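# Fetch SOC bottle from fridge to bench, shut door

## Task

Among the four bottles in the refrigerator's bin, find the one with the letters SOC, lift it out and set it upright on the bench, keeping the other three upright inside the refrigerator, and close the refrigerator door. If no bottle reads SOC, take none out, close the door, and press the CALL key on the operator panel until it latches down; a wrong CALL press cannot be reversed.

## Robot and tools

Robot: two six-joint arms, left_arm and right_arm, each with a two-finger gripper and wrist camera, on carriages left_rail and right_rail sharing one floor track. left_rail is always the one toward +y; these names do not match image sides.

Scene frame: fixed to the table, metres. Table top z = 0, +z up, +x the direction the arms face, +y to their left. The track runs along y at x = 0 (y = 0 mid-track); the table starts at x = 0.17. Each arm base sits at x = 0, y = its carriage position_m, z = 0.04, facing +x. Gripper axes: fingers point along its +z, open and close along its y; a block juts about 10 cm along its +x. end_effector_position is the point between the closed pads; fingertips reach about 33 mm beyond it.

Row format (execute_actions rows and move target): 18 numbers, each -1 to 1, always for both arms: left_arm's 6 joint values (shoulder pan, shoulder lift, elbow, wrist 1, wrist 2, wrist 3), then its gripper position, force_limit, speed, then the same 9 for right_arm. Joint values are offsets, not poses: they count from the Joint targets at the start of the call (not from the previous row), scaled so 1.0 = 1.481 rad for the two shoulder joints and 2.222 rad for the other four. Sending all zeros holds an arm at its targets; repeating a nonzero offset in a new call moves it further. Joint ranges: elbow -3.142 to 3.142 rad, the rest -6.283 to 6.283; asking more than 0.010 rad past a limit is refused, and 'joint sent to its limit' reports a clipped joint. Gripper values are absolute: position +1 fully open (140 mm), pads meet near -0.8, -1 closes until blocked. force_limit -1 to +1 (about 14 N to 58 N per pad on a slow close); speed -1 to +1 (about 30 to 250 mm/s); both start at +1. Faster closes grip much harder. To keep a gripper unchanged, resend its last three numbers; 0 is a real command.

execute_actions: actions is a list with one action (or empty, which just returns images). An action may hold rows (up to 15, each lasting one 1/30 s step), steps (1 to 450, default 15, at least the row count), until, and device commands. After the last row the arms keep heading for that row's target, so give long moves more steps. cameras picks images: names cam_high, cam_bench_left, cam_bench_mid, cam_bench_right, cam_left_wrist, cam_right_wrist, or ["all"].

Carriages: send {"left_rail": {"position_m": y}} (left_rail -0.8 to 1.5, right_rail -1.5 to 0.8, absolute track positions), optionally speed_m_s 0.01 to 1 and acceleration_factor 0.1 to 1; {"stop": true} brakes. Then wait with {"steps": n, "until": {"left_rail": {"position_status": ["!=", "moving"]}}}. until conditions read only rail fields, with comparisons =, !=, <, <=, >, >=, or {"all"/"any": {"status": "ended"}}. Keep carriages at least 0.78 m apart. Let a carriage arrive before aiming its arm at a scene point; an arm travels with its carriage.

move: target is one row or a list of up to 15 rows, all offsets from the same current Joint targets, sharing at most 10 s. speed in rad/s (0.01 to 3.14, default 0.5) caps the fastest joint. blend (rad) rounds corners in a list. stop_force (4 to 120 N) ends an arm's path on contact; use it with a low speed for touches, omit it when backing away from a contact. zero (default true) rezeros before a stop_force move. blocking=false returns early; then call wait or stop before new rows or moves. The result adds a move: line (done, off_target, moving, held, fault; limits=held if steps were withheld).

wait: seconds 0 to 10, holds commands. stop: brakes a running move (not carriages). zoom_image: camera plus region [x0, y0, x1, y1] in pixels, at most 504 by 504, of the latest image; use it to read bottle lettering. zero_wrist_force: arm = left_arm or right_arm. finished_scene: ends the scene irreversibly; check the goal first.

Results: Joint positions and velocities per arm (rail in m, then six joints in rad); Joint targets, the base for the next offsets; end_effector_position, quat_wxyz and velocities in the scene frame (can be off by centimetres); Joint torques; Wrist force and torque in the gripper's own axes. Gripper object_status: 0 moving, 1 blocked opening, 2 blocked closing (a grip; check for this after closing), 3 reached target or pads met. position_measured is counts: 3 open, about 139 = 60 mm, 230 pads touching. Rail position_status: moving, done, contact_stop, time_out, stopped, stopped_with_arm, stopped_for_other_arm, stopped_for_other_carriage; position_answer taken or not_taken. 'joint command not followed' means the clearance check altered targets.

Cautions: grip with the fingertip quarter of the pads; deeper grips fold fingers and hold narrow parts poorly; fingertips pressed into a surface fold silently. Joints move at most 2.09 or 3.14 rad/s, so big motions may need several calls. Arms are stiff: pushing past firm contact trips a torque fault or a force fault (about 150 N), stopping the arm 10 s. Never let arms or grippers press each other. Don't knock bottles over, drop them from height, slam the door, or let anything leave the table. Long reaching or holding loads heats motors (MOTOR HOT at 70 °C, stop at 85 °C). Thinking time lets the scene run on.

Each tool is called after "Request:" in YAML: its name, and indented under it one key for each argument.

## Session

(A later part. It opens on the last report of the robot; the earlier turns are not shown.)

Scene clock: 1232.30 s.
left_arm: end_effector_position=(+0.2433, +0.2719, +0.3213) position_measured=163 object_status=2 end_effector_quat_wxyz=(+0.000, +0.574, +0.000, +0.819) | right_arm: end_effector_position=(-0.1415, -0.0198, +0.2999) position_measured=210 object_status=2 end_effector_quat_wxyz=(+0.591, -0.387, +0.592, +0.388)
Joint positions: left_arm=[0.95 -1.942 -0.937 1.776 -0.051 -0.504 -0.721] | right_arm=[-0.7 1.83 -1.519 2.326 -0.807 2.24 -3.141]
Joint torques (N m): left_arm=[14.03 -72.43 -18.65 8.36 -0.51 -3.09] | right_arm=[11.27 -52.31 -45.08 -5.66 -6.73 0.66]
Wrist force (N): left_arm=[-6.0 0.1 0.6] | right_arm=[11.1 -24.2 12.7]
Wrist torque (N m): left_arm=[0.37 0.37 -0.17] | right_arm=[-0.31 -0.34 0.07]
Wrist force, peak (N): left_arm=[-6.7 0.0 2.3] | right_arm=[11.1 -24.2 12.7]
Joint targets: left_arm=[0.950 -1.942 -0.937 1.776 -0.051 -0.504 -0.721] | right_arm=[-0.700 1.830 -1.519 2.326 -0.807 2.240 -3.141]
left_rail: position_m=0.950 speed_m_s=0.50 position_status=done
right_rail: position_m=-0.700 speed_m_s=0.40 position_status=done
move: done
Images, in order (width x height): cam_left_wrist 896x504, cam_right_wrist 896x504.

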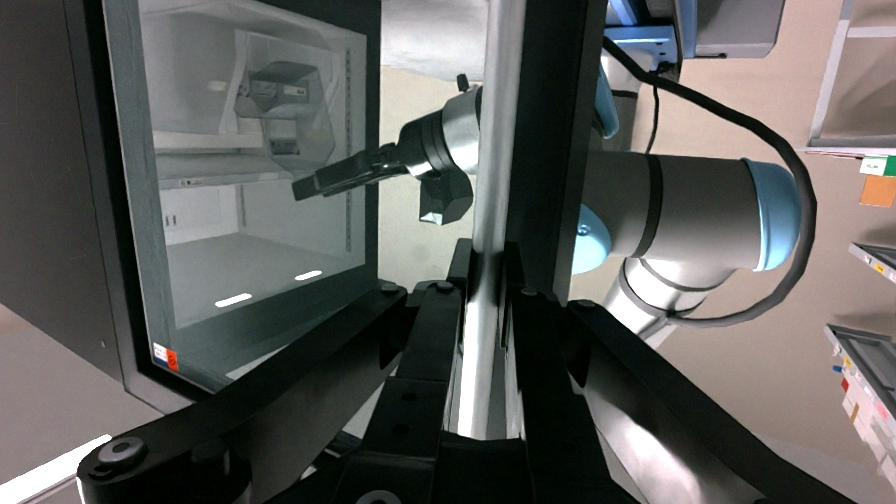

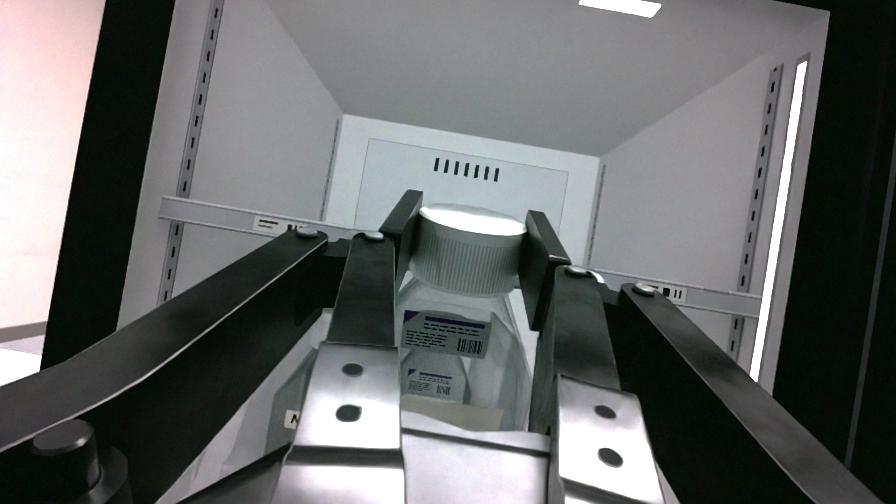

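Request:
move:
  target:
    - [-0.14706,-0.00136,-0.02192,-0.07038,-0.07653,0.11152,-1,1,0.3,0,0,0,0,0,0,-0.98,0,-1]
    - [-0.16413,-0.14931,-0.00864,-0.20528,-0.05053,0.29113,-1,1,0.3,0,0,0,0,0,0,-0.98,0,-1]
  speed: [0.2,0.4]
  blend: [0.01,0]
  stop_force: 15

Request:
execute_actions:
  actions:
    - {"left_rail": {"position_m": 1.45, "speed_m_s": 0.5, "acceleration_factor": 0.4}, "steps": 150, "until": {"left_rail": {"position_status": ["!=", "moving"]}}}
  cameras: ["cam_right_wrist","cam_bench_left"]

Scene clock: 1301.70 s.
left_arm: end_effector_position=(+0.0752, +0.2719, +0.3587) position_measured=163 object_status=2 end_effector_quat_wxyz=(+0.000, +0.688, +0.000, +0.725) | right_arm: end_effector_position=(-0.1415, -0.0198, +0.2999) position_measured=210 object_status=2 end_effector_quat_wxyz=(+0.591, -0.387, +0.592, +0.388)
Joint positions: left_arm=[0.95 -2.185 -1.159 1.757 -0.507 -0.616 -0.074] | right_arm=[-0.7 1.83 -1.519 2.326 -0.807 2.24 -3.141]
Joint torques (N m): left_arm=[-6.73 -100.14 -28.22 -0.41 2.67 1.96] | right_arm=[10.79 -52.65 -45.86 -5.47 -6.21 0.73]
Wrist force (N): left_arm=[-6.0 -0.1 1.2] | right_arm=[11.0 -23.8 12.5]
Wrist torque (N m): left_arm=[0.25 0.39 -0.40] | right_arm=[-0.24 -0.30 0.07]
Wrist force, peak (N): left_arm=[-6.6 0.2 2.7] | right_arm=[11.0 -24.3 12.6]
Joint targets: left_arm=[0.950 -2.185 -1.159 1.757 -0.507 -0.616 -0.074] | right_arm=[-0.700 1.830 -1.519 2.326 -0.807 2.240 -3.141]
left_rail: position_m=0.950 speed_m_s=0.50 position_status=done
right_rail: position_m=-0.700 speed_m_s=0.40 position_status=done
move: done

Scene clock: 1304.00 s.
left_arm: end_effector_position=(+0.0752, +0.7719, +0.3587) position_measured=163 object_status=2 end_effector_quat_wxyz=(+0.000, +0.688, +0.000, +0.725) | right_arm: end_effector_position=(-0.1415, -0.0198, +0.2999) position_measured=210 object_status=2 end_effector_quat_wxyz=(+0.591, -0.387, +0.592, +0.388)
Joint positions: left_arm=[1.45 -2.185 -1.159 1.757 -0.507 -0.616 -0.074] | right_arm=[-0.7 1.83 -1.519 2.326 -0.807 2.24 -3.141]
Joint torques (N m): left_arm=[-0.25 -86.95 -39.92 4.27 -3.15 2.11] | right_arm=[11.66 -50.02 -45.97 -5.24 -6.27 1.07]
Wrist force (N): left_arm=[-5.8 0.0 1.3] | right_arm=[11.0 -23.7 12.5]
Wrist torque (N m): left_arm=[0.27 0.33 -0.40] | right_arm=[-0.20 -0.32 0.06]
Wrist force, peak (N): left_arm=[-6.2 2.3 1.2] | right_arm=[11.1 -24.2 12.7]
Joint targets: left_arm=[1.450 -2.185 -1.159 1.757 -0.507 -0.616 -0.074] | right_arm=[-0.700 1.830 -1.519 2.326 -0.807 2.240 -3.141]
Tool commands: left_gripper/position=-1.0 left_gripper/force_limit=+1.0 left_gripper/speed=+0.3 right_gripper/position=-0.98 right_gripper/force_limit=+0.0 right_gripper/speed=-1.0
left_rail: position_m=1.450 speed_m_s=0.50 position_status=done
right_rail: position_m=-0.700 speed_m_s=0.40 position_status=done
Images, in order (width x height): cam_bench_left 896x504, cam_right_wrist 896x504.

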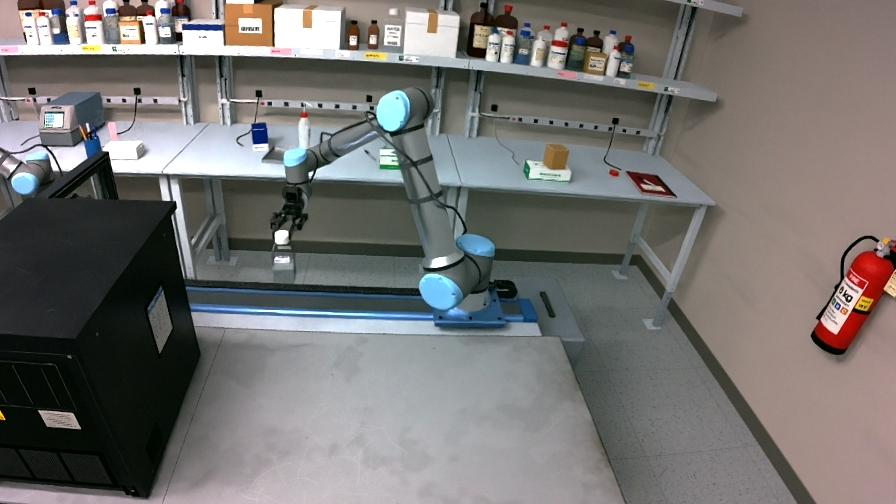

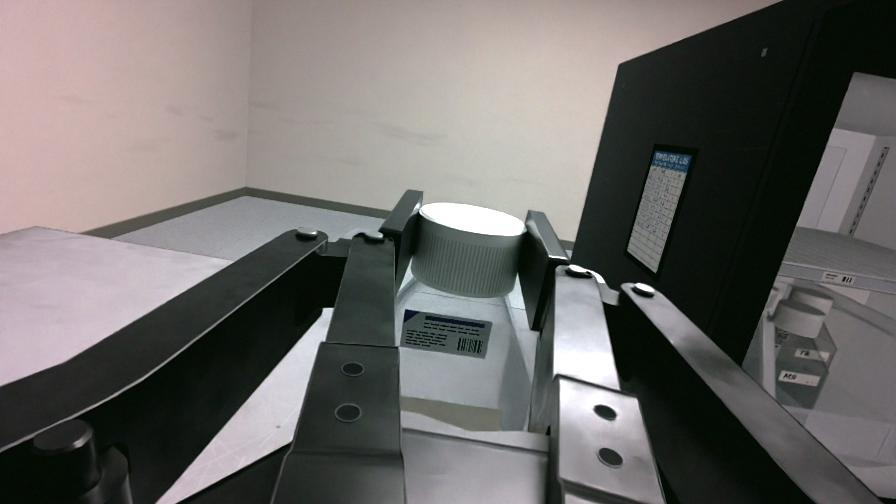

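Request:
move:
  target:
    - [0.22440,0.04765,0.06446,-0.05323,0.14833,-0.04713,-1,1,0.3,0,0,0,0,0,0,-0.98,0,-1]
    - [0.22440,0.11198,0.07348,-0.10512,0.14833,-0.04713,-1,1,0.3,0,0,0,0,0,0,-0.98,0,-1]
  speed: [0.35,0.1]
  blend: [0.01,0]
  stop_force: 8
  cameras: ["cam_bench_left"]

Request:
move:
  target: [0,0.01707,0.00116,-0.01254,0,0,-1,1,0.3,0,0,0,0,0,0,-0.98,0,-1]
  speed: 0.015
  stop_force: 5
  cameras: ["cam_bench_left","cam_right_wrist"]

Scene clock: 1315.53 s.
left_arm: end_effector_position=(+0.3253, +0.7720, +0.1766) position_measured=163 object_status=2 end_effector_quat_wxyz=(+0.000, +0.688, +0.000, +0.725) | right_arm: end_effector_position=(-0.1415, -0.0198, +0.2999) position_measured=210 object_status=2 end_effector_quat_wxyz=(+0.591, -0.387, +0.592, +0.388)
Joint positions: left_arm=[1.45 -1.852 -0.993 1.92 -0.741 -0.286 -0.179] | right_arm=[-0.7 1.83 -1.519 2.326 -0.807 2.24 -3.141]
Joint torques (N m): left_arm=[15.38 -65.47 -19.26 -1.25 2.01 -3.27] | right_arm=[11.27 -51.94 -46.22 -5.23 -5.96 0.87]
Wrist force (N): left_arm=[-5.6 0.3 0.9] | right_arm=[11.2 -23.7 12.5]
Wrist torque (N m): left_arm=[0.32 0.29 -0.18] | right_arm=[-0.20 -0.33 0.07]
Wrist force, peak (N): left_arm=[-6.5 -0.3 3.9] | right_arm=[10.9 -24.3 12.7]
Joint targets: left_arm=[1.450 -1.852 -0.993 1.920 -0.741 -0.286 -0.179] | right_arm=[-0.700 1.830 -1.519 2.326 -0.807 2.240 -3.141]
left_rail: position_m=1.450 speed_m_s=0.50 position_status=done
right_rail: position_m=-0.700 speed_m_s=0.40 position_status=done
move: done
Images, in order (width x height): cam_bench_left 896x504.

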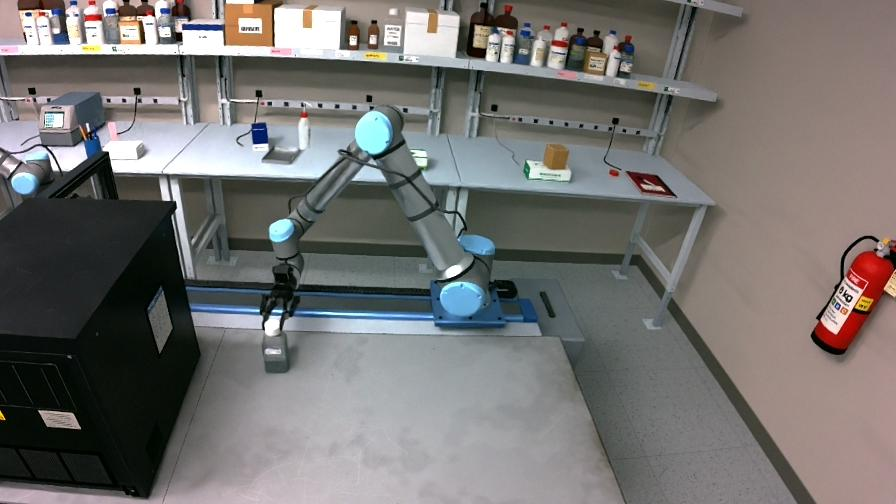

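Scene clock: 1317.50 s.
left_arm: end_effector_position=(+0.3253, +0.7719, +0.1705) position_measured=163 object_status=2 end_effector_quat_wxyz=(+0.000, +0.688, +0.000, +0.725) | right_arm: end_effector_position=(-0.1415, -0.0198, +0.2999) position_measured=210 object_status=2 end_effector_quat_wxyz=(+0.591, -0.387, +0.592, +0.388)
Joint positions: left_arm=[1.45 -1.852 -0.984 1.921 -0.75 -0.286 -0.179] | right_arm=[-0.7 1.83 -1.519 2.326 -0.807 2.24 -3.141]
Joint torques (N m): left_arm=[-0.87 -100.4 -26.53 5.03 1.97 -2.37] | right_arm=[10.28 -51.39 -46.96 -5.24 -6.37 0.92]
Wrist force (N): left_arm=[-0.8 -1.0 2.5] | right_arm=[11.3 -24.0 12.4]
Wrist torque (N m): left_arm=[0.24 0.37 -0.19] | right_arm=[-0.27 -0.38 0.06]
Wrist force, peak (N): left_arm=[13.2 -2.5 5.7] | right_arm=[11.2 -24.2 12.5]
Joint targets: left_arm=[1.450 -1.852 -0.984 1.921 -0.750 -0.286 -0.179] | right_arm=[-0.700 1.830 -1.519 2.326 -0.807 2.240 -3.141]
left_rail: position_m=1.450 speed_m_s=0.50 position_status=done
right_rail: position_m=-0.700 speed_m_s=0.40 position_status=done
move: contact (left_arm); left_arm: the wrist 1 is farthest, 0.019 rad from its target
Images, in order (width x height): cam_bench_left 896x504, cam_right_wrist 896x504.

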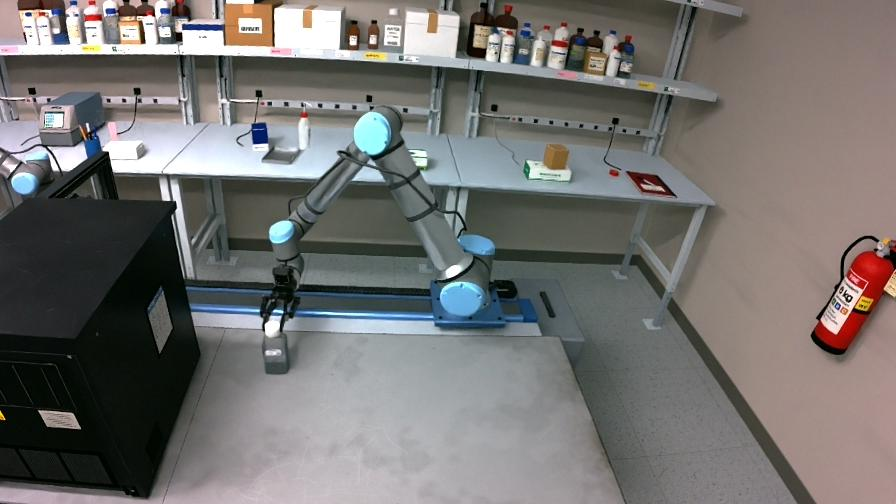

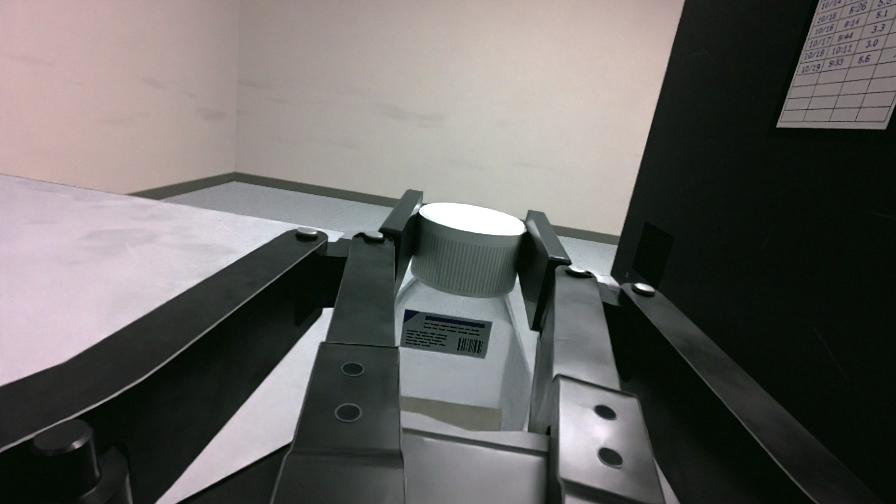

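Request:
zoom_image:
  camera: "cam_bench_left"
  region: [240, 305, 310, 385]

Request:
zoom_image:
  camera: "cam_right_wrist"
  region: [385, 185, 545, 440]

Scaled by 6.300 from the camera's 896x504 image, which has a finer 1280x720 frame.

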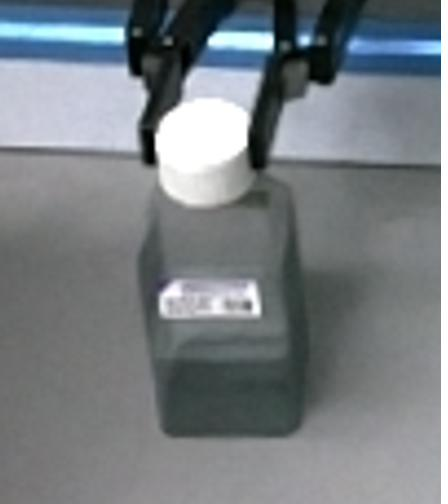

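Scaled by 1.976 from the camera's 896x504 image, which has a finer 1280x720 frame.

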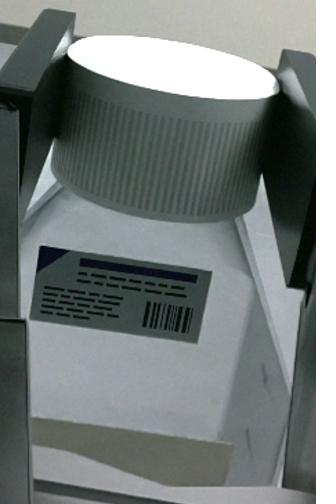

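Request:
execute_actions:
  actions:
    - {"rows": [[0,0,0,0,0,0,0.0,1,-1,0,0,0,0,0,0,-0.98,0,-1]], "steps": 36}
  cameras: ["cam_right_wrist"]

Scene clock: 1327.73 s.
left_arm: end_effector_position=(+0.3253, +0.7719, +0.1705) position_measured=129 object_status=3 end_effector_quat_wxyz=(+0.000, +0.688, +0.000, +0.725) | right_arm: end_effector_position=(-0.1415, -0.0198, +0.2999) position_measured=210 object_status=2 end_effector_quat_wxyz=(+0.591, -0.387, +0.592, +0.388)
Joint positions: left_arm=[1.45 -1.852 -0.984 1.921 -0.75 -0.286 -0.179] | right_arm=[-0.7 1.83 -1.519 2.326 -0.807 2.24 -3.141]
Joint torques (N m): left_arm=[-7.02 -96.51 -26.98 3.63 1.15 1.3] | right_arm=[11.84 -52.18 -47.23 -4.94 -5.81 0.61]
Wrist force (N): left_arm=[-1.8 -0.2 1.7] | right_arm=[11.1 -24.0 12.5]
Wrist torque (N m): left_arm=[0.22 0.38 -0.18] | right_arm=[-0.26 -0.35 0.06]
Wrist force, peak (N): left_arm=[0.9 -0.7 2.9] | right_arm=[11.0 -24.2 12.8]
Joint targets: left_arm=[1.450 -1.852 -0.984 1.921 -0.750 -0.286 -0.179] | right_arm=[-0.700 1.830 -1.519 2.326 -0.807 2.240 -3.141]
left_rail: position_m=1.450 speed_m_s=0.50 position_status=done
right_rail: position_m=-0.700 speed_m_s=0.40 position_status=done
Images, in order (width x height): cam_right_wrist 896x504.

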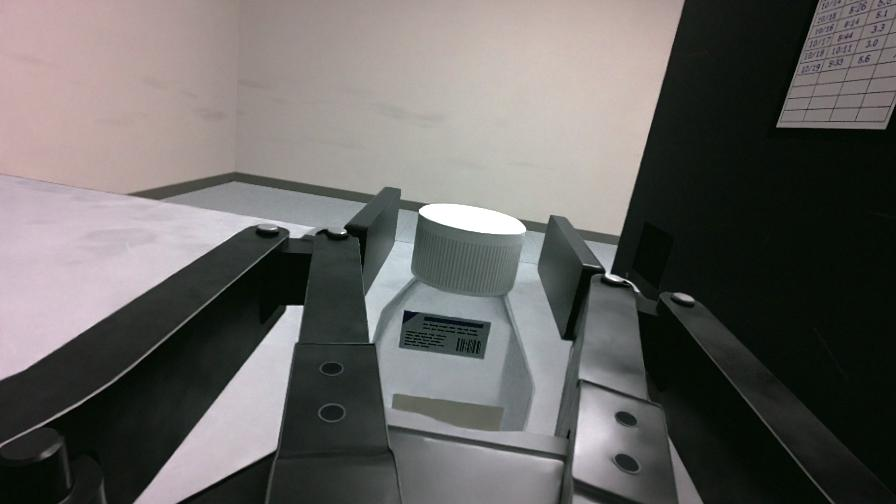

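Request:
move:
  target:
    - [-0.05808,0.00151,0.00098,-0.02068,-0.03819,0.01973,0.0,1,-1,0,0,0,0,0,0,-0.98,0,-1]
    - [-0.01437,-0.22799,0.08391,-0.46639,-0.10761,0.50063,0.0,1,-1,0,0,0,0,0,0,-0.98,0,-1]
    - [0.03062,-0.20365,0.09780,-0.54321,-0.09275,0.55410,0.0,1,-1,0,0,0,0,0,0,-0.98,0,-1]
  speed: [0.15,0.45,0.12]
  blend: [0.01,0.01,0]
  stop_force: 15
  cameras: ["cam_right_wrist"]

Scene clock: 1349.53 s.
left_arm: end_effector_position=(+0.3246, +0.7720, +0.1807) position_measured=129 object_status=3 end_effector_quat_wxyz=(+0.000, +0.843, +0.000, +0.537) | right_arm: end_effector_position=(-0.1415, -0.0198, +0.2999) position_measured=210 object_status=2 end_effector_quat_wxyz=(+0.591, -0.387, +0.592, +0.388)
Joint positions: left_arm=[1.45 -1.807 -1.286 2.138 -1.957 -0.492 1.052] | right_arm=[-0.7 1.83 -1.519 2.326 -0.807 2.24 -3.141]
Joint torques (N m): left_arm=[10.29 -46.54 -25.24 -7.25 5.96 2.14] | right_arm=[10.39 -50.92 -48.5 -4.67 -5.55 0.76]
Wrist force (N): left_arm=[-0.9 -0.2 1.4] | right_arm=[11.1 -23.9 12.1]
Wrist torque (N m): left_arm=[0.06 0.09 -0.40] | right_arm=[-0.27 -0.33 0.07]
Wrist force, peak (N): left_arm=[-1.5 0.0 2.9] | right_arm=[11.2 -24.1 12.8]
Joint targets: left_arm=[1.450 -1.807 -1.286 2.138 -1.957 -0.492 1.052] | right_arm=[-0.700 1.830 -1.519 2.326 -0.807 2.240 -3.141]
left_rail: position_m=1.450 speed_m_s=0.50 position_status=done
right_rail: position_m=-0.700 speed_m_s=0.40 position_status=done
move: done
Images, in order (width x height): cam_right_wrist 896x504.

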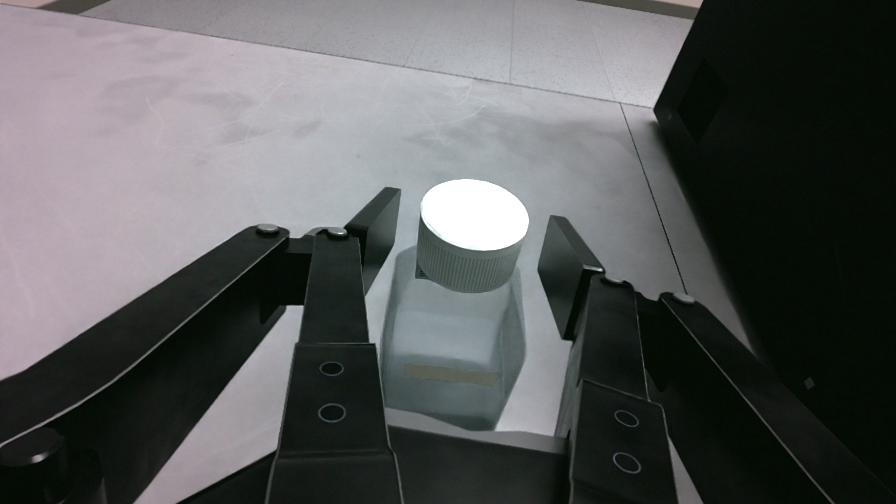

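Request:
move:
  target: [0.00900,0.00487,0.00278,-0.01536,0.00297,0.01069,0.0,1,-1,0,0,0,0,0,0,-0.98,0,-1]
  speed: 0.06
  stop_force: 12

Request:
execute_actions:
  actions:
    - {"rows": [[0,0,0,0,0,0,-1,-1,-1,0,0,0,0,0,0,-0.98,0,-1]], "steps": 60}

Request:
execute_actions:
  actions:
    - {"rows": [[0,0,0,0,0,0,-0.98,1,-1,0,0,0,0,0,0,-0.98,0,-1]], "steps": 30}
  cameras: ["cam_right_wrist"]

Scene clock: 1354.00 s.
left_arm: end_effector_position=(+0.3339, +0.7729, +0.1770) position_measured=129 object_status=3 end_effector_quat_wxyz=(+0.000, +0.843, +0.000, +0.538) | right_arm: end_effector_position=(-0.1415, -0.0198, +0.2999) position_measured=210 object_status=2 end_effector_quat_wxyz=(+0.591, -0.387, +0.592, +0.388)
Joint positions: left_arm=[1.45 -1.794 -1.279 2.144 -1.991 -0.486 1.076] | right_arm=[-0.7 1.83 -1.519 2.326 -0.807 2.24 -3.141]
Joint torques (N m): left_arm=[12.54 -47.91 -24.73 -7.35 5.91 2.18] | right_arm=[10.71 -49.44 -48.07 -4.73 -5.66 0.92]
Wrist force (N): left_arm=[-0.9 -0.2 1.2] | right_arm=[11.0 -23.8 12.4]
Wrist torque (N m): left_arm=[0.08 0.07 -0.41] | right_arm=[-0.23 -0.31 0.06]
Wrist force, peak (N): left_arm=[-1.2 -0.4 1.6] | right_arm=[11.1 -24.3 12.6]
Joint targets: left_arm=[1.450 -1.794 -1.279 2.144 -1.991 -0.486 1.076] | right_arm=[-0.700 1.830 -1.519 2.326 -0.807 2.240 -3.141]
left_rail: position_m=1.450 speed_m_s=0.50 position_status=done
right_rail: position_m=-0.700 speed_m_s=0.40 position_status=done
move: done

Scene clock: 1356.20 s.
left_arm: end_effector_position=(+0.3339, +0.7729, +0.1770) position_measured=159 object_status=2 end_effector_quat_wxyz=(+0.000, +0.843, +0.000, +0.538) | right_arm: end_effector_position=(-0.1415, -0.0198, +0.2999) position_measured=210 object_status=2 end_effector_quat_wxyz=(+0.591, -0.387, +0.592, +0.388)
Joint positions: left_arm=[1.45 -1.794 -1.279 2.144 -1.991 -0.486 1.076] | right_arm=[-0.7 1.83 -1.519 2.326 -0.807 2.24 -3.141]
Joint torques (N m): left_arm=[8.27 -55.45 -33.34 -3.85 3.28 2.29] | right_arm=[10.85 -48.52 -48.93 -4.9 -5.45 1.11]
Wrist force (N): left_arm=[-2.4 -0.8 1.7] | right_arm=[11.0 -24.1 12.2]
Wrist torque (N m): left_arm=[-0.01 0.01 -0.42] | right_arm=[-0.29 -0.30 0.06]
Wrist force, peak (N): left_arm=[-2.8 -0.8 1.8] | right_arm=[11.3 -24.1 12.4]
Joint targets: left_arm=[1.450 -1.794 -1.279 2.144 -1.991 -0.486 1.076] | right_arm=[-0.700 1.830 -1.519 2.326 -0.807 2.240 -3.141]
left_rail: position_m=1.450 speed_m_s=0.50 position_status=done
right_rail: position_m=-0.700 speed_m_s=0.40 position_status=done

Scene clock: 1357.40 s.
left_arm: end_effector_position=(+0.3339, +0.7729, +0.1770) position_measured=162 object_status=2 end_effector_quat_wxyz=(+0.000, +0.843, +0.000, +0.538) | right_arm: end_effector_position=(-0.1415, -0.0198, +0.2999) position_measured=210 object_status=2 end_effector_quat_wxyz=(+0.591, -0.387, +0.592, +0.388)
Joint positions: left_arm=[1.45 -1.794 -1.279 2.144 -1.991 -0.486 1.076] | right_arm=[-0.7 1.83 -1.519 2.326 -0.807 2.24 -3.141]
Joint torques (N m): left_arm=[3.89 -59.23 -36.58 -1.41 1.11 1.27] | right_arm=[10.22 -50.37 -48.13 -4.56 -5.45 0.97]
Wrist force (N): left_arm=[0.6 -0.4 -0.5] | right_arm=[10.7 -23.9 12.3]
Wrist torque (N m): left_arm=[0.02 0.07 -0.47] | right_arm=[-0.24 -0.28 0.07]
Wrist force, peak (N): left_arm=[2.7 -1.6 -3.0] | right_arm=[11.2 -23.9 12.7]
Joint targets: left_arm=[1.450 -1.794 -1.279 2.144 -1.991 -0.486 1.076] | right_arm=[-0.700 1.830 -1.519 2.326 -0.807 2.240 -3.141]
left_rail: position_m=1.450 speed_m_s=0.50 position_status=done
right_rail: position_m=-0.700 speed_m_s=0.40 position_status=done
Images, in order (width x height): cam_right_wrist 896x504.

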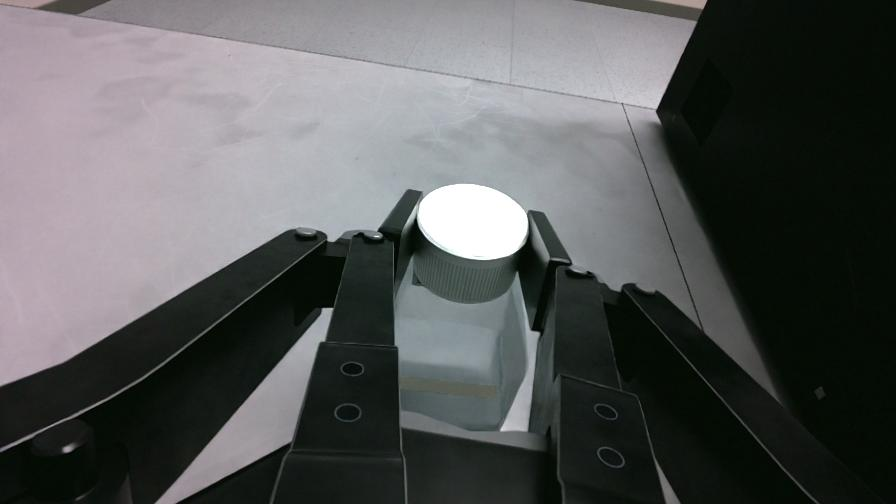

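Request:
move:
  target:
    - [-0.01600,-0.08535,-0.03137,0.10530,-0.00510,-0.01943,-0.98,1,-1,0,0,0,0,0,0,-0.98,0,-1]
    - [-0.26007,-0.01086,-0.15911,0.53836,-0.06470,-0.37437,-0.98,1,-1,0,0,0,0,0,0,-0.98,0,-1]
  speed: [0.1,0.35]
  blend: [0.02,0]

Request:
execute_actions:
  actions:
    - {"left_rail": {"position_m": 0.95, "speed_m_s": 0.5, "acceleration_factor": 0.3}, "steps": 150, "until": {"left_rail": {"position_status": ["!=", "moving"]}}}
  cameras: ["cam_right_wrist"]

Scene clock: 1391.63 s.
left_arm: end_effector_position=(+0.0757, +0.7719, +0.3644) position_measured=162 object_status=2 end_effector_quat_wxyz=(+0.000, +0.766, +0.000, +0.643) | right_arm: end_effector_position=(-0.1415, -0.0198, +0.2999) position_measured=210 object_status=2 end_effector_quat_wxyz=(+0.591, -0.387, +0.592, +0.388)
Joint positions: left_arm=[1.45 -2.179 -1.295 1.791 -0.796 -0.63 0.245] | right_arm=[-0.7 1.83 -1.519 2.326 -0.807 2.24 -3.141]
Joint torques (N m): left_arm=[-7.39 -56.84 -46.87 4.96 -2.29 -3.05] | right_arm=[10.32 -47.91 -48.69 -4.47 -5.54 0.84]
Wrist force (N): left_arm=[-5.0 -0.5 2.1] | right_arm=[11.1 -23.9 12.3]
Wrist torque (N m): left_arm=[0.09 0.04 -0.18] | right_arm=[-0.26 -0.31 0.07]
Wrist force, peak (N): left_arm=[-5.3 -0.5 2.1] | right_arm=[11.4 -24.2 12.5]
Joint targets: left_arm=[1.450 -2.179 -1.295 1.791 -0.795 -0.630 0.244] | right_arm=[-0.700 1.830 -1.519 2.326 -0.807 2.240 -3.141]
left_rail: position_m=1.450 speed_m_s=0.50 position_status=done
right_rail: position_m=-0.700 speed_m_s=0.40 position_status=done
move: done

Scene clock: 1394.23 s.
left_arm: end_effector_position=(+0.0756, +0.2719, +0.3645) position_measured=162 object_status=2 end_effector_quat_wxyz=(+0.000, +0.766, +0.000, +0.643) | right_arm: end_effector_position=(-0.1415, -0.0198, +0.2999) position_measured=210 object_status=2 end_effector_quat_wxyz=(+0.591, -0.387, +0.592, +0.388)
Joint positions: left_arm=[0.95 -2.179 -1.295 1.791 -0.795 -0.63 0.244] | right_arm=[-0.7 1.83 -1.519 2.326 -0.807 2.24 -3.141]
Joint torques (N m): left_arm=[-5.95 -73.58 -36.56 4.17 0.37 -2.63] | right_arm=[10.1 -49.15 -48.91 -4.18 -5.48 0.77]
Wrist force (N): left_arm=[-4.9 -0.2 2.2] | right_arm=[10.9 -23.9 12.6]
Wrist torque (N m): left_arm=[0.15 0.03 -0.19] | right_arm=[-0.25 -0.30 0.07]
Wrist force, peak (N): left_arm=[-5.3 -1.4 2.1] | right_arm=[11.1 -24.3 12.7]
Joint targets: left_arm=[0.950 -2.179 -1.295 1.791 -0.795 -0.630 0.244] | right_arm=[-0.700 1.830 -1.519 2.326 -0.807 2.240 -3.141]
Tool commands: left_gripper/position=-0.98 left_gripper/force_limit=+1.0 left_gripper/speed=-1.0 right_gripper/position=-0.98 right_gripper/force_limit=+0.0 right_gripper/speed=-1.0
left_rail: position_m=0.950 speed_m_s=0.50 position_status=done
right_rail: position_m=-0.700 speed_m_s=0.40 position_status=done
Images, in order (width x height): cam_right_wrist 896x504.

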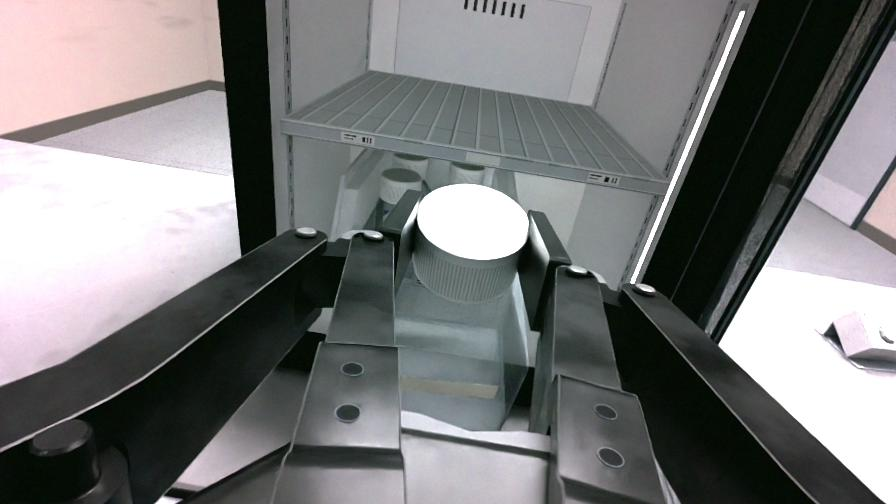

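Request:
execute_actions:
  actions: []
  cameras: ["cam_high","cam_right_wrist","cam_bench_mid"]

Scene clock: 1412.90 s.
left_arm: end_effector_position=(+0.0756, +0.2719, +0.3645) position_measured=162 object_status=2 end_effector_quat_wxyz=(+0.000, +0.766, +0.000, +0.643) | right_arm: end_effector_position=(-0.1415, -0.0198, +0.2999) position_measured=210 object_status=2 end_effector_quat_wxyz=(+0.591, -0.387, +0.592, +0.388)
Joint positions: left_arm=[0.95 -2.179 -1.295 1.791 -0.795 -0.63 0.244] | right_arm=[-0.7 1.83 -1.519 2.326 -0.807 2.24 -3.141]
Joint velocities: within noise
Joint torques (N m): left_arm=[7.78 -95.56 -31.55 1.46 3.63 -1.78] | right_arm=[12.25 -48.2 -48.51 -4.11 -5.53 0.92]
Wrist force (N): left_arm=[-5.0 -0.3 2.2] | right_arm=[11.1 -23.9 12.4]
Wrist torque (N m): left_arm=[0.13 0.03 -0.19] | right_arm=[-0.25 -0.35 0.07]
Wrist force, peak (N): left_arm=[-5.6 -0.6 2.2] | right_arm=[11.2 -24.1 12.8]
Joint targets: left_arm=[0.950 -2.179 -1.295 1.791 -0.795 -0.630 0.244] | right_arm=[-0.700 1.830 -1.519 2.326 -0.807 2.240 -3.141]
Tool commands: left_gripper/position=-0.98 left_gripper/force_limit=+1.0 left_gripper/speed=-1.0 right_gripper/position=-0.98 right_gripper/force_limit=+0.0 right_gripper/speed=-1.0
left_rail: position_m=0.950 speed_m_s=0.50 position_status=done
right_rail: position_m=-0.700 speed_m_s=0.40 position_status=done
Images, in order (width x height): cam_high 896x504, cam_bench_mid 896x504, cam_right_wrist 896x504.

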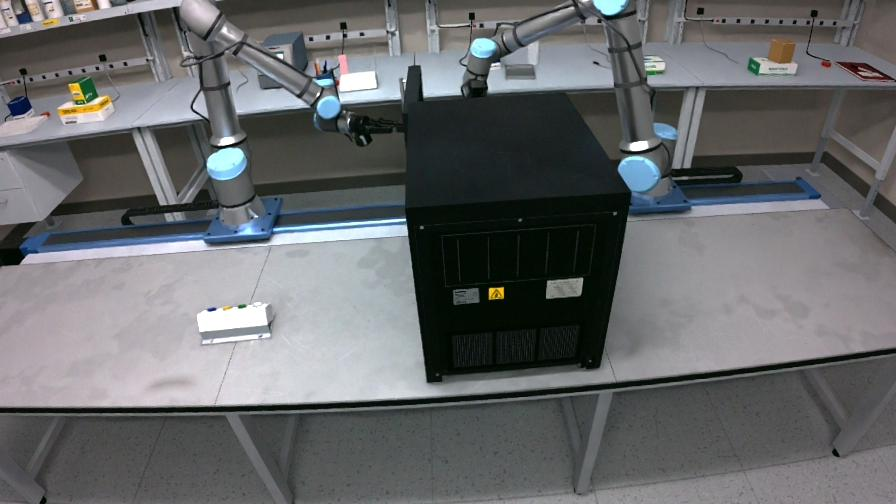

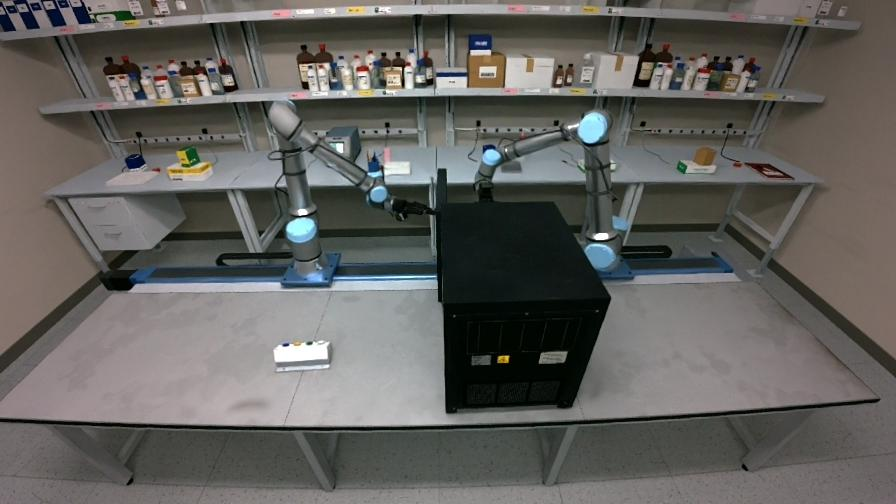

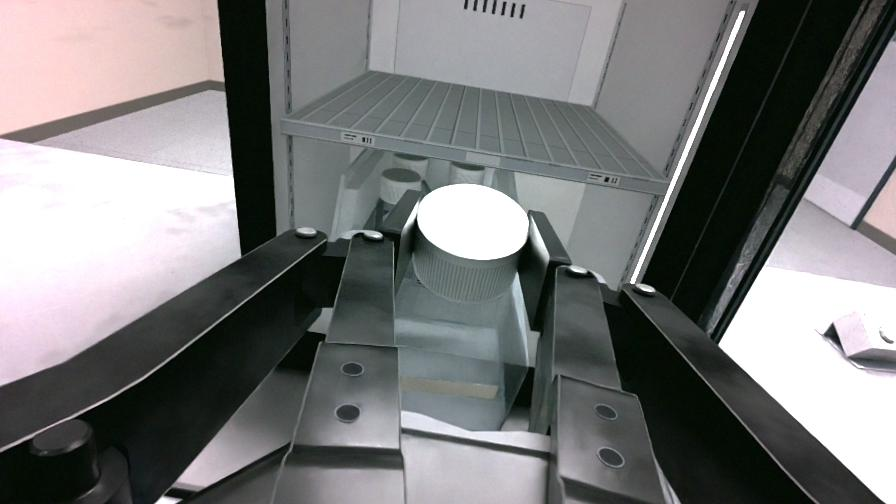

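Request:
move:
  target:
    - [0.021526,0.178609,-0.022363,0.243614,0.001296,-0.280464,-0.98,1,-1,0,0,0,0,0,0,-0.98,0,-1]
    - [0.151053,0.181688,-0.000824,0.293479,0.07572,-0.365968,-0.98,1,-1,0,0,0,0,0,0,-0.98,0,-1]
    - [0.17023,0.204288,0.002313,0.291022,0.08599,-0.383447,-0.98,1,-1,0,0,0,0,0,0,-0.98,0,-1]
    - [0.192883,0.231546,0.003479,0.292588,0.097754,-0.406395,-0.98,1,-1,0,0,0,0,0,0,-0.98,0,-1]
    - [0.210722,0.249629,0.002336,0.300126,0.106679,-0.426449,-0.98,1,-1,0,0,0,0,0,0,-0.98,0,-1]
    - [0.213282,0.19605,0.015603,0.23541,0.130747,-0.345369,-0.98,1,-1,0,0,0,0,0,0,-0.98,0,-1]
    - [0.219541,0.139048,0.033983,0.144563,0.150239,-0.240905,-0.98,1,-1,0,0,0,0,0,0,-0.98,0,-1]
  speed: [0.5,0.4,0.15,0.15,0.15,0.25,0.3]
  blend: [0.01,0.008,0.005,0.005,0.008,0.01,0]
  stop_force: 15
  cameras: ["cam_right_wrist","cam_left_wrist"]

Scene clock: 1430.97 s.
left_arm: end_effector_position=(+0.2552, +0.2713, +0.3212) position_measured=162 object_status=2 end_effector_quat_wxyz=(+0.000, +0.608, +0.000, +0.794) | right_arm: end_effector_position=(-0.1415, -0.0198, +0.2999) position_measured=210 object_status=2 end_effector_quat_wxyz=(+0.591, -0.387, +0.592, +0.388)
Joint positions: left_arm=[0.95 -1.937 -0.999 1.793 -0.149 -0.447 -0.595] | right_arm=[-0.7 1.83 -1.519 2.326 -0.807 2.24 -3.141]
Joint torques (N m): left_arm=[-9.58 -105.75 -35.11 1.2 -5.59 2.25] | right_arm=[11.27 -47.42 -48.49 -6.25 -5.61 0.59]
Wrist force (N): left_arm=[-5.7 -0.2 0.7] | right_arm=[12.9 -23.0 11.7]
Wrist torque (N m): left_arm=[0.28 0.31 -0.40] | right_arm=[-0.30 -0.29 0.06]
Wrist force, peak (N): left_arm=[29.4 1.1 -2.2] | right_arm=[12.5 -24.2 13.4]
Joint targets: left_arm=[0.950 -1.937 -0.999 1.793 -0.149 -0.447 -0.595] | right_arm=[-0.700 1.830 -1.519 2.326 -0.807 2.240 -3.141]
left_rail: position_m=0.950 speed_m_s=0.50 position_status=done
right_rail: position_m=-0.700 speed_m_s=0.40 position_status=done
move: contact (left_arm); path passed 2 of 7 targets; left_arm: the wrist 1 is farthest, 0.324 rad from its target
Images, in order (width x height): cam_left_wrist 896x504, cam_right_wrist 896x504.

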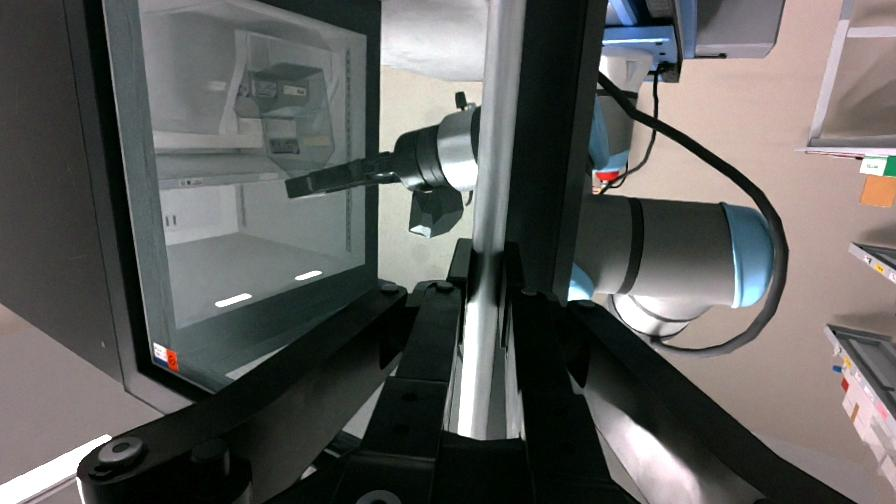

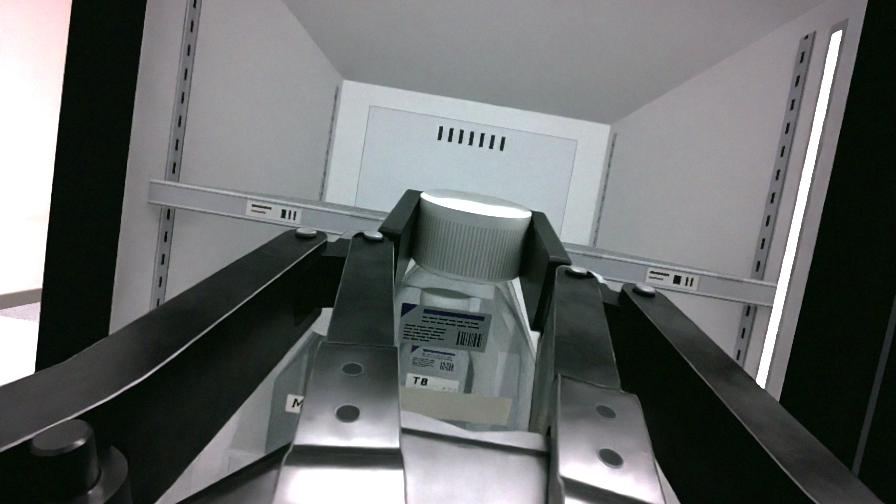

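Request:
move:
  target:
    - [-0.012465,-0.017968,-0.001692,0.002462,-0.006571,0.011773,-0.98,1,-1,0,0,0,0,0,0,-0.98,0,-1]
    - [-0.167475,-0.10786,-0.016206,-0.161368,-0.076134,0.234442,-0.98,1,-1,0,0,0,0,0,0,-0.98,0,-1]
  speed: [0.1,0.3]
  blend: [0.01,0]
  cameras: ["cam_right_wrist","cam_left_wrist"]

Scene clock: 1499.10 s.
left_arm: end_effector_position=(+0.0753, +0.2721, +0.3588) position_measured=162 object_status=2 end_effector_quat_wxyz=(+0.000, +0.688, +0.000, +0.725) | right_arm: end_effector_position=(-0.1415, -0.0198, +0.2999) position_measured=210 object_status=2 end_effector_quat_wxyz=(+0.591, -0.387, +0.592, +0.388)
Joint positions: left_arm=[0.95 -2.185 -1.159 1.757 -0.508 -0.616 -0.075] | right_arm=[-0.7 1.83 -1.519 2.326 -0.807 2.24 -3.141]
Joint torques (N m): left_arm=[-7.83 -100.71 -41.43 0.09 -3.58 1.88] | right_arm=[8.88 -47.7 -47.89 -8.95 -7.3 0.68]
Wrist force (N): left_arm=[-2.1 -1.7 1.8] | right_arm=[13.0 -22.7 11.6]
Wrist torque (N m): left_arm=[-0.10 -0.47 -0.41] | right_arm=[-0.23 -0.30 0.07]
Wrist force, peak (N): left_arm=[-6.6 0.0 1.4] | right_arm=[13.2 -23.0 11.7]
Joint targets: left_arm=[0.950 -2.185 -1.159 1.757 -0.508 -0.616 -0.074] | right_arm=[-0.700 1.830 -1.519 2.326 -0.807 2.240 -3.141]
left_rail: position_m=0.950 speed_m_s=0.50 position_status=done
right_rail: position_m=-0.700 speed_m_s=0.40 position_status=done
move: done
Images, in order (width x height): cam_left_wrist 896x504, cam_right_wrist 896x504.

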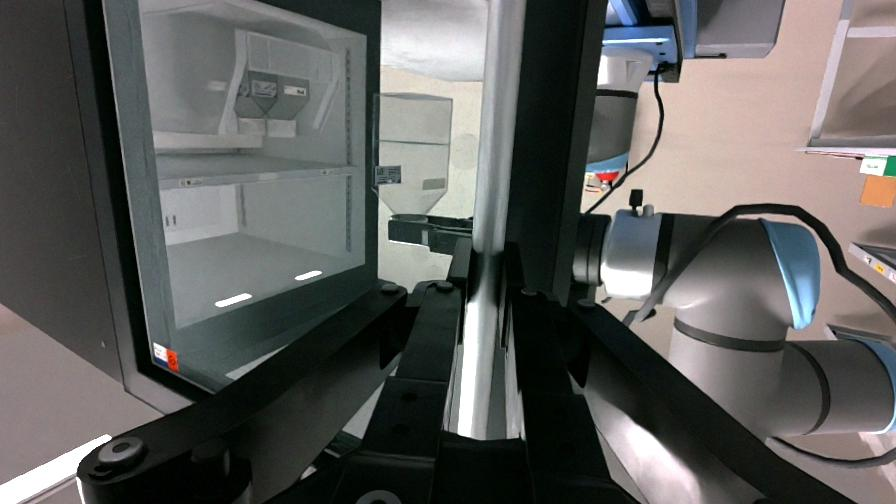

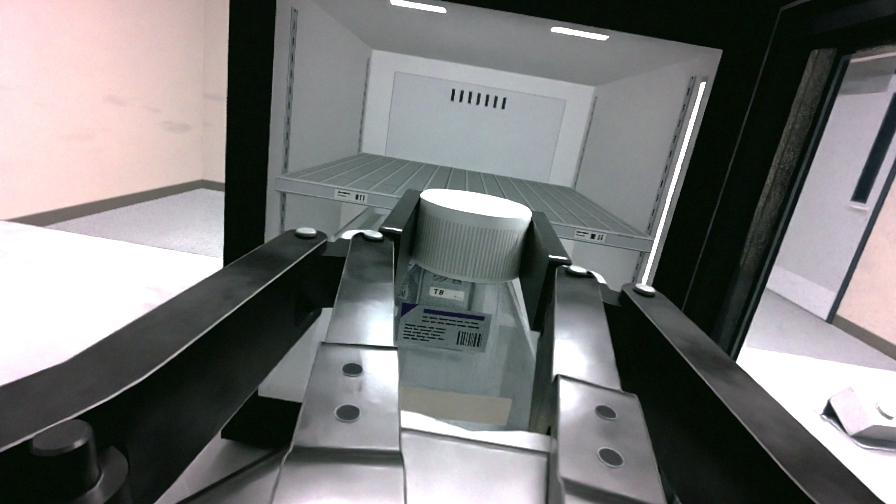

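Request:
zoom_image:
  camera: "cam_left_wrist"
  region: [360, 70, 500, 270]

Request:
zoom_image:
  camera: "cam_right_wrist"
  region: [300, 160, 640, 460]

Scaled by 2.520 from the camera's 896x504 image, which has a finer 1280x720 frame.

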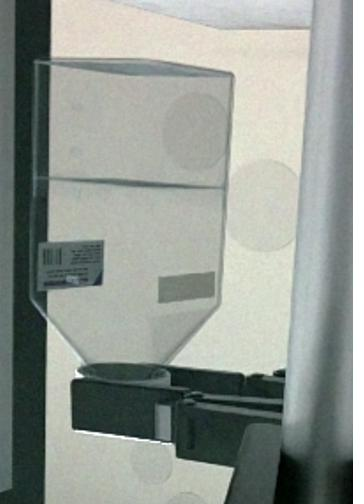

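Scaled by 1.482 from the camera's 896x504 image, which has a finer 1280x720 frame.

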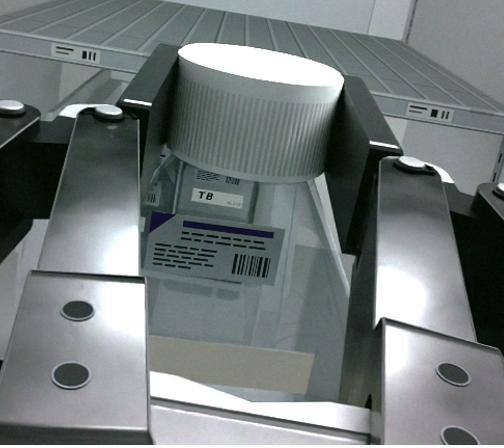

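Request:
execute_actions:
  actions:
    - {"left_rail":{"position_m":1.45,"speed_m_s":0.5,"acceleration_factor":0.35},"steps":150,"until":{"left_rail":{"position_status":["!=","moving"]}}}
  cameras: ["cam_right_wrist","cam_high"]

Scene clock: 1546.80 s.
left_arm: end_effector_position=(+0.0751, +0.7721, +0.3588) position_measured=162 object_status=2 end_effector_quat_wxyz=(+0.000, +0.688, +0.000, +0.725) | right_arm: end_effector_position=(-0.1415, -0.0198, +0.2999) position_measured=210 object_status=2 end_effector_quat_wxyz=(+0.591, -0.387, +0.592, +0.388)
Joint positions: left_arm=[1.45 -2.185 -1.159 1.757 -0.508 -0.616 -0.074] | right_arm=[-0.7 1.83 -1.519 2.326 -0.807 2.24 -3.141]
Joint torques (N m): left_arm=[0.38 -91.65 -36.65 5.08 -1.69 2.17] | right_arm=[9.57 -46.73 -48.06 -9.41 -8.94 0.84]
Wrist force (N): left_arm=[-2.0 -1.9 1.7] | right_arm=[12.9 -22.4 11.7]
Wrist torque (N m): left_arm=[-0.16 -0.48 -0.40] | right_arm=[-0.17 -0.28 0.06]
Wrist force, peak (N): left_arm=[-2.4 -3.0 1.7] | right_arm=[13.0 -23.3 11.6]
Joint targets: left_arm=[1.450 -2.185 -1.159 1.757 -0.508 -0.616 -0.074] | right_arm=[-0.700 1.830 -1.519 2.326 -0.807 2.240 -3.141]
Tool commands: left_gripper/position=-0.98 left_gripper/force_limit=+1.0 left_gripper/speed=-1.0 right_gripper/position=-0.98 right_gripper/force_limit=+0.0 right_gripper/speed=-1.0
left_rail: position_m=1.450 speed_m_s=0.50 position_status=done
right_rail: position_m=-0.700 speed_m_s=0.40 position_status=done
Images, in order (width x height): cam_high 896x504, cam_right_wrist 896x504.

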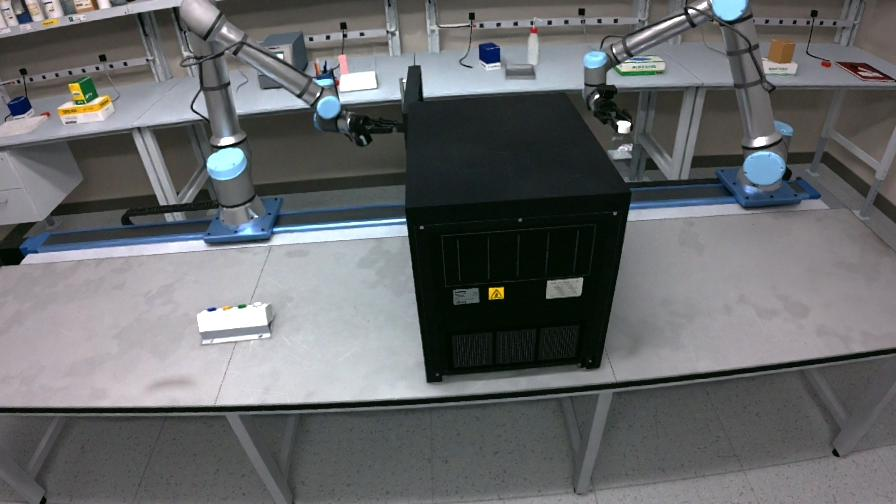

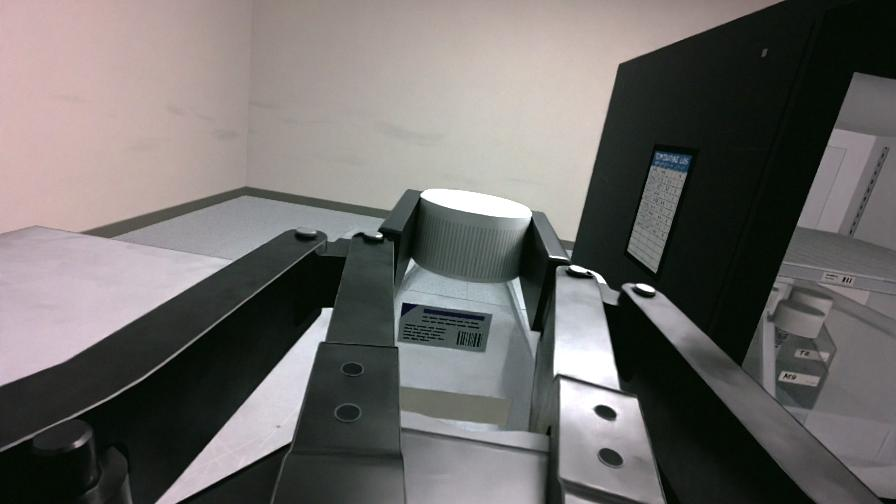

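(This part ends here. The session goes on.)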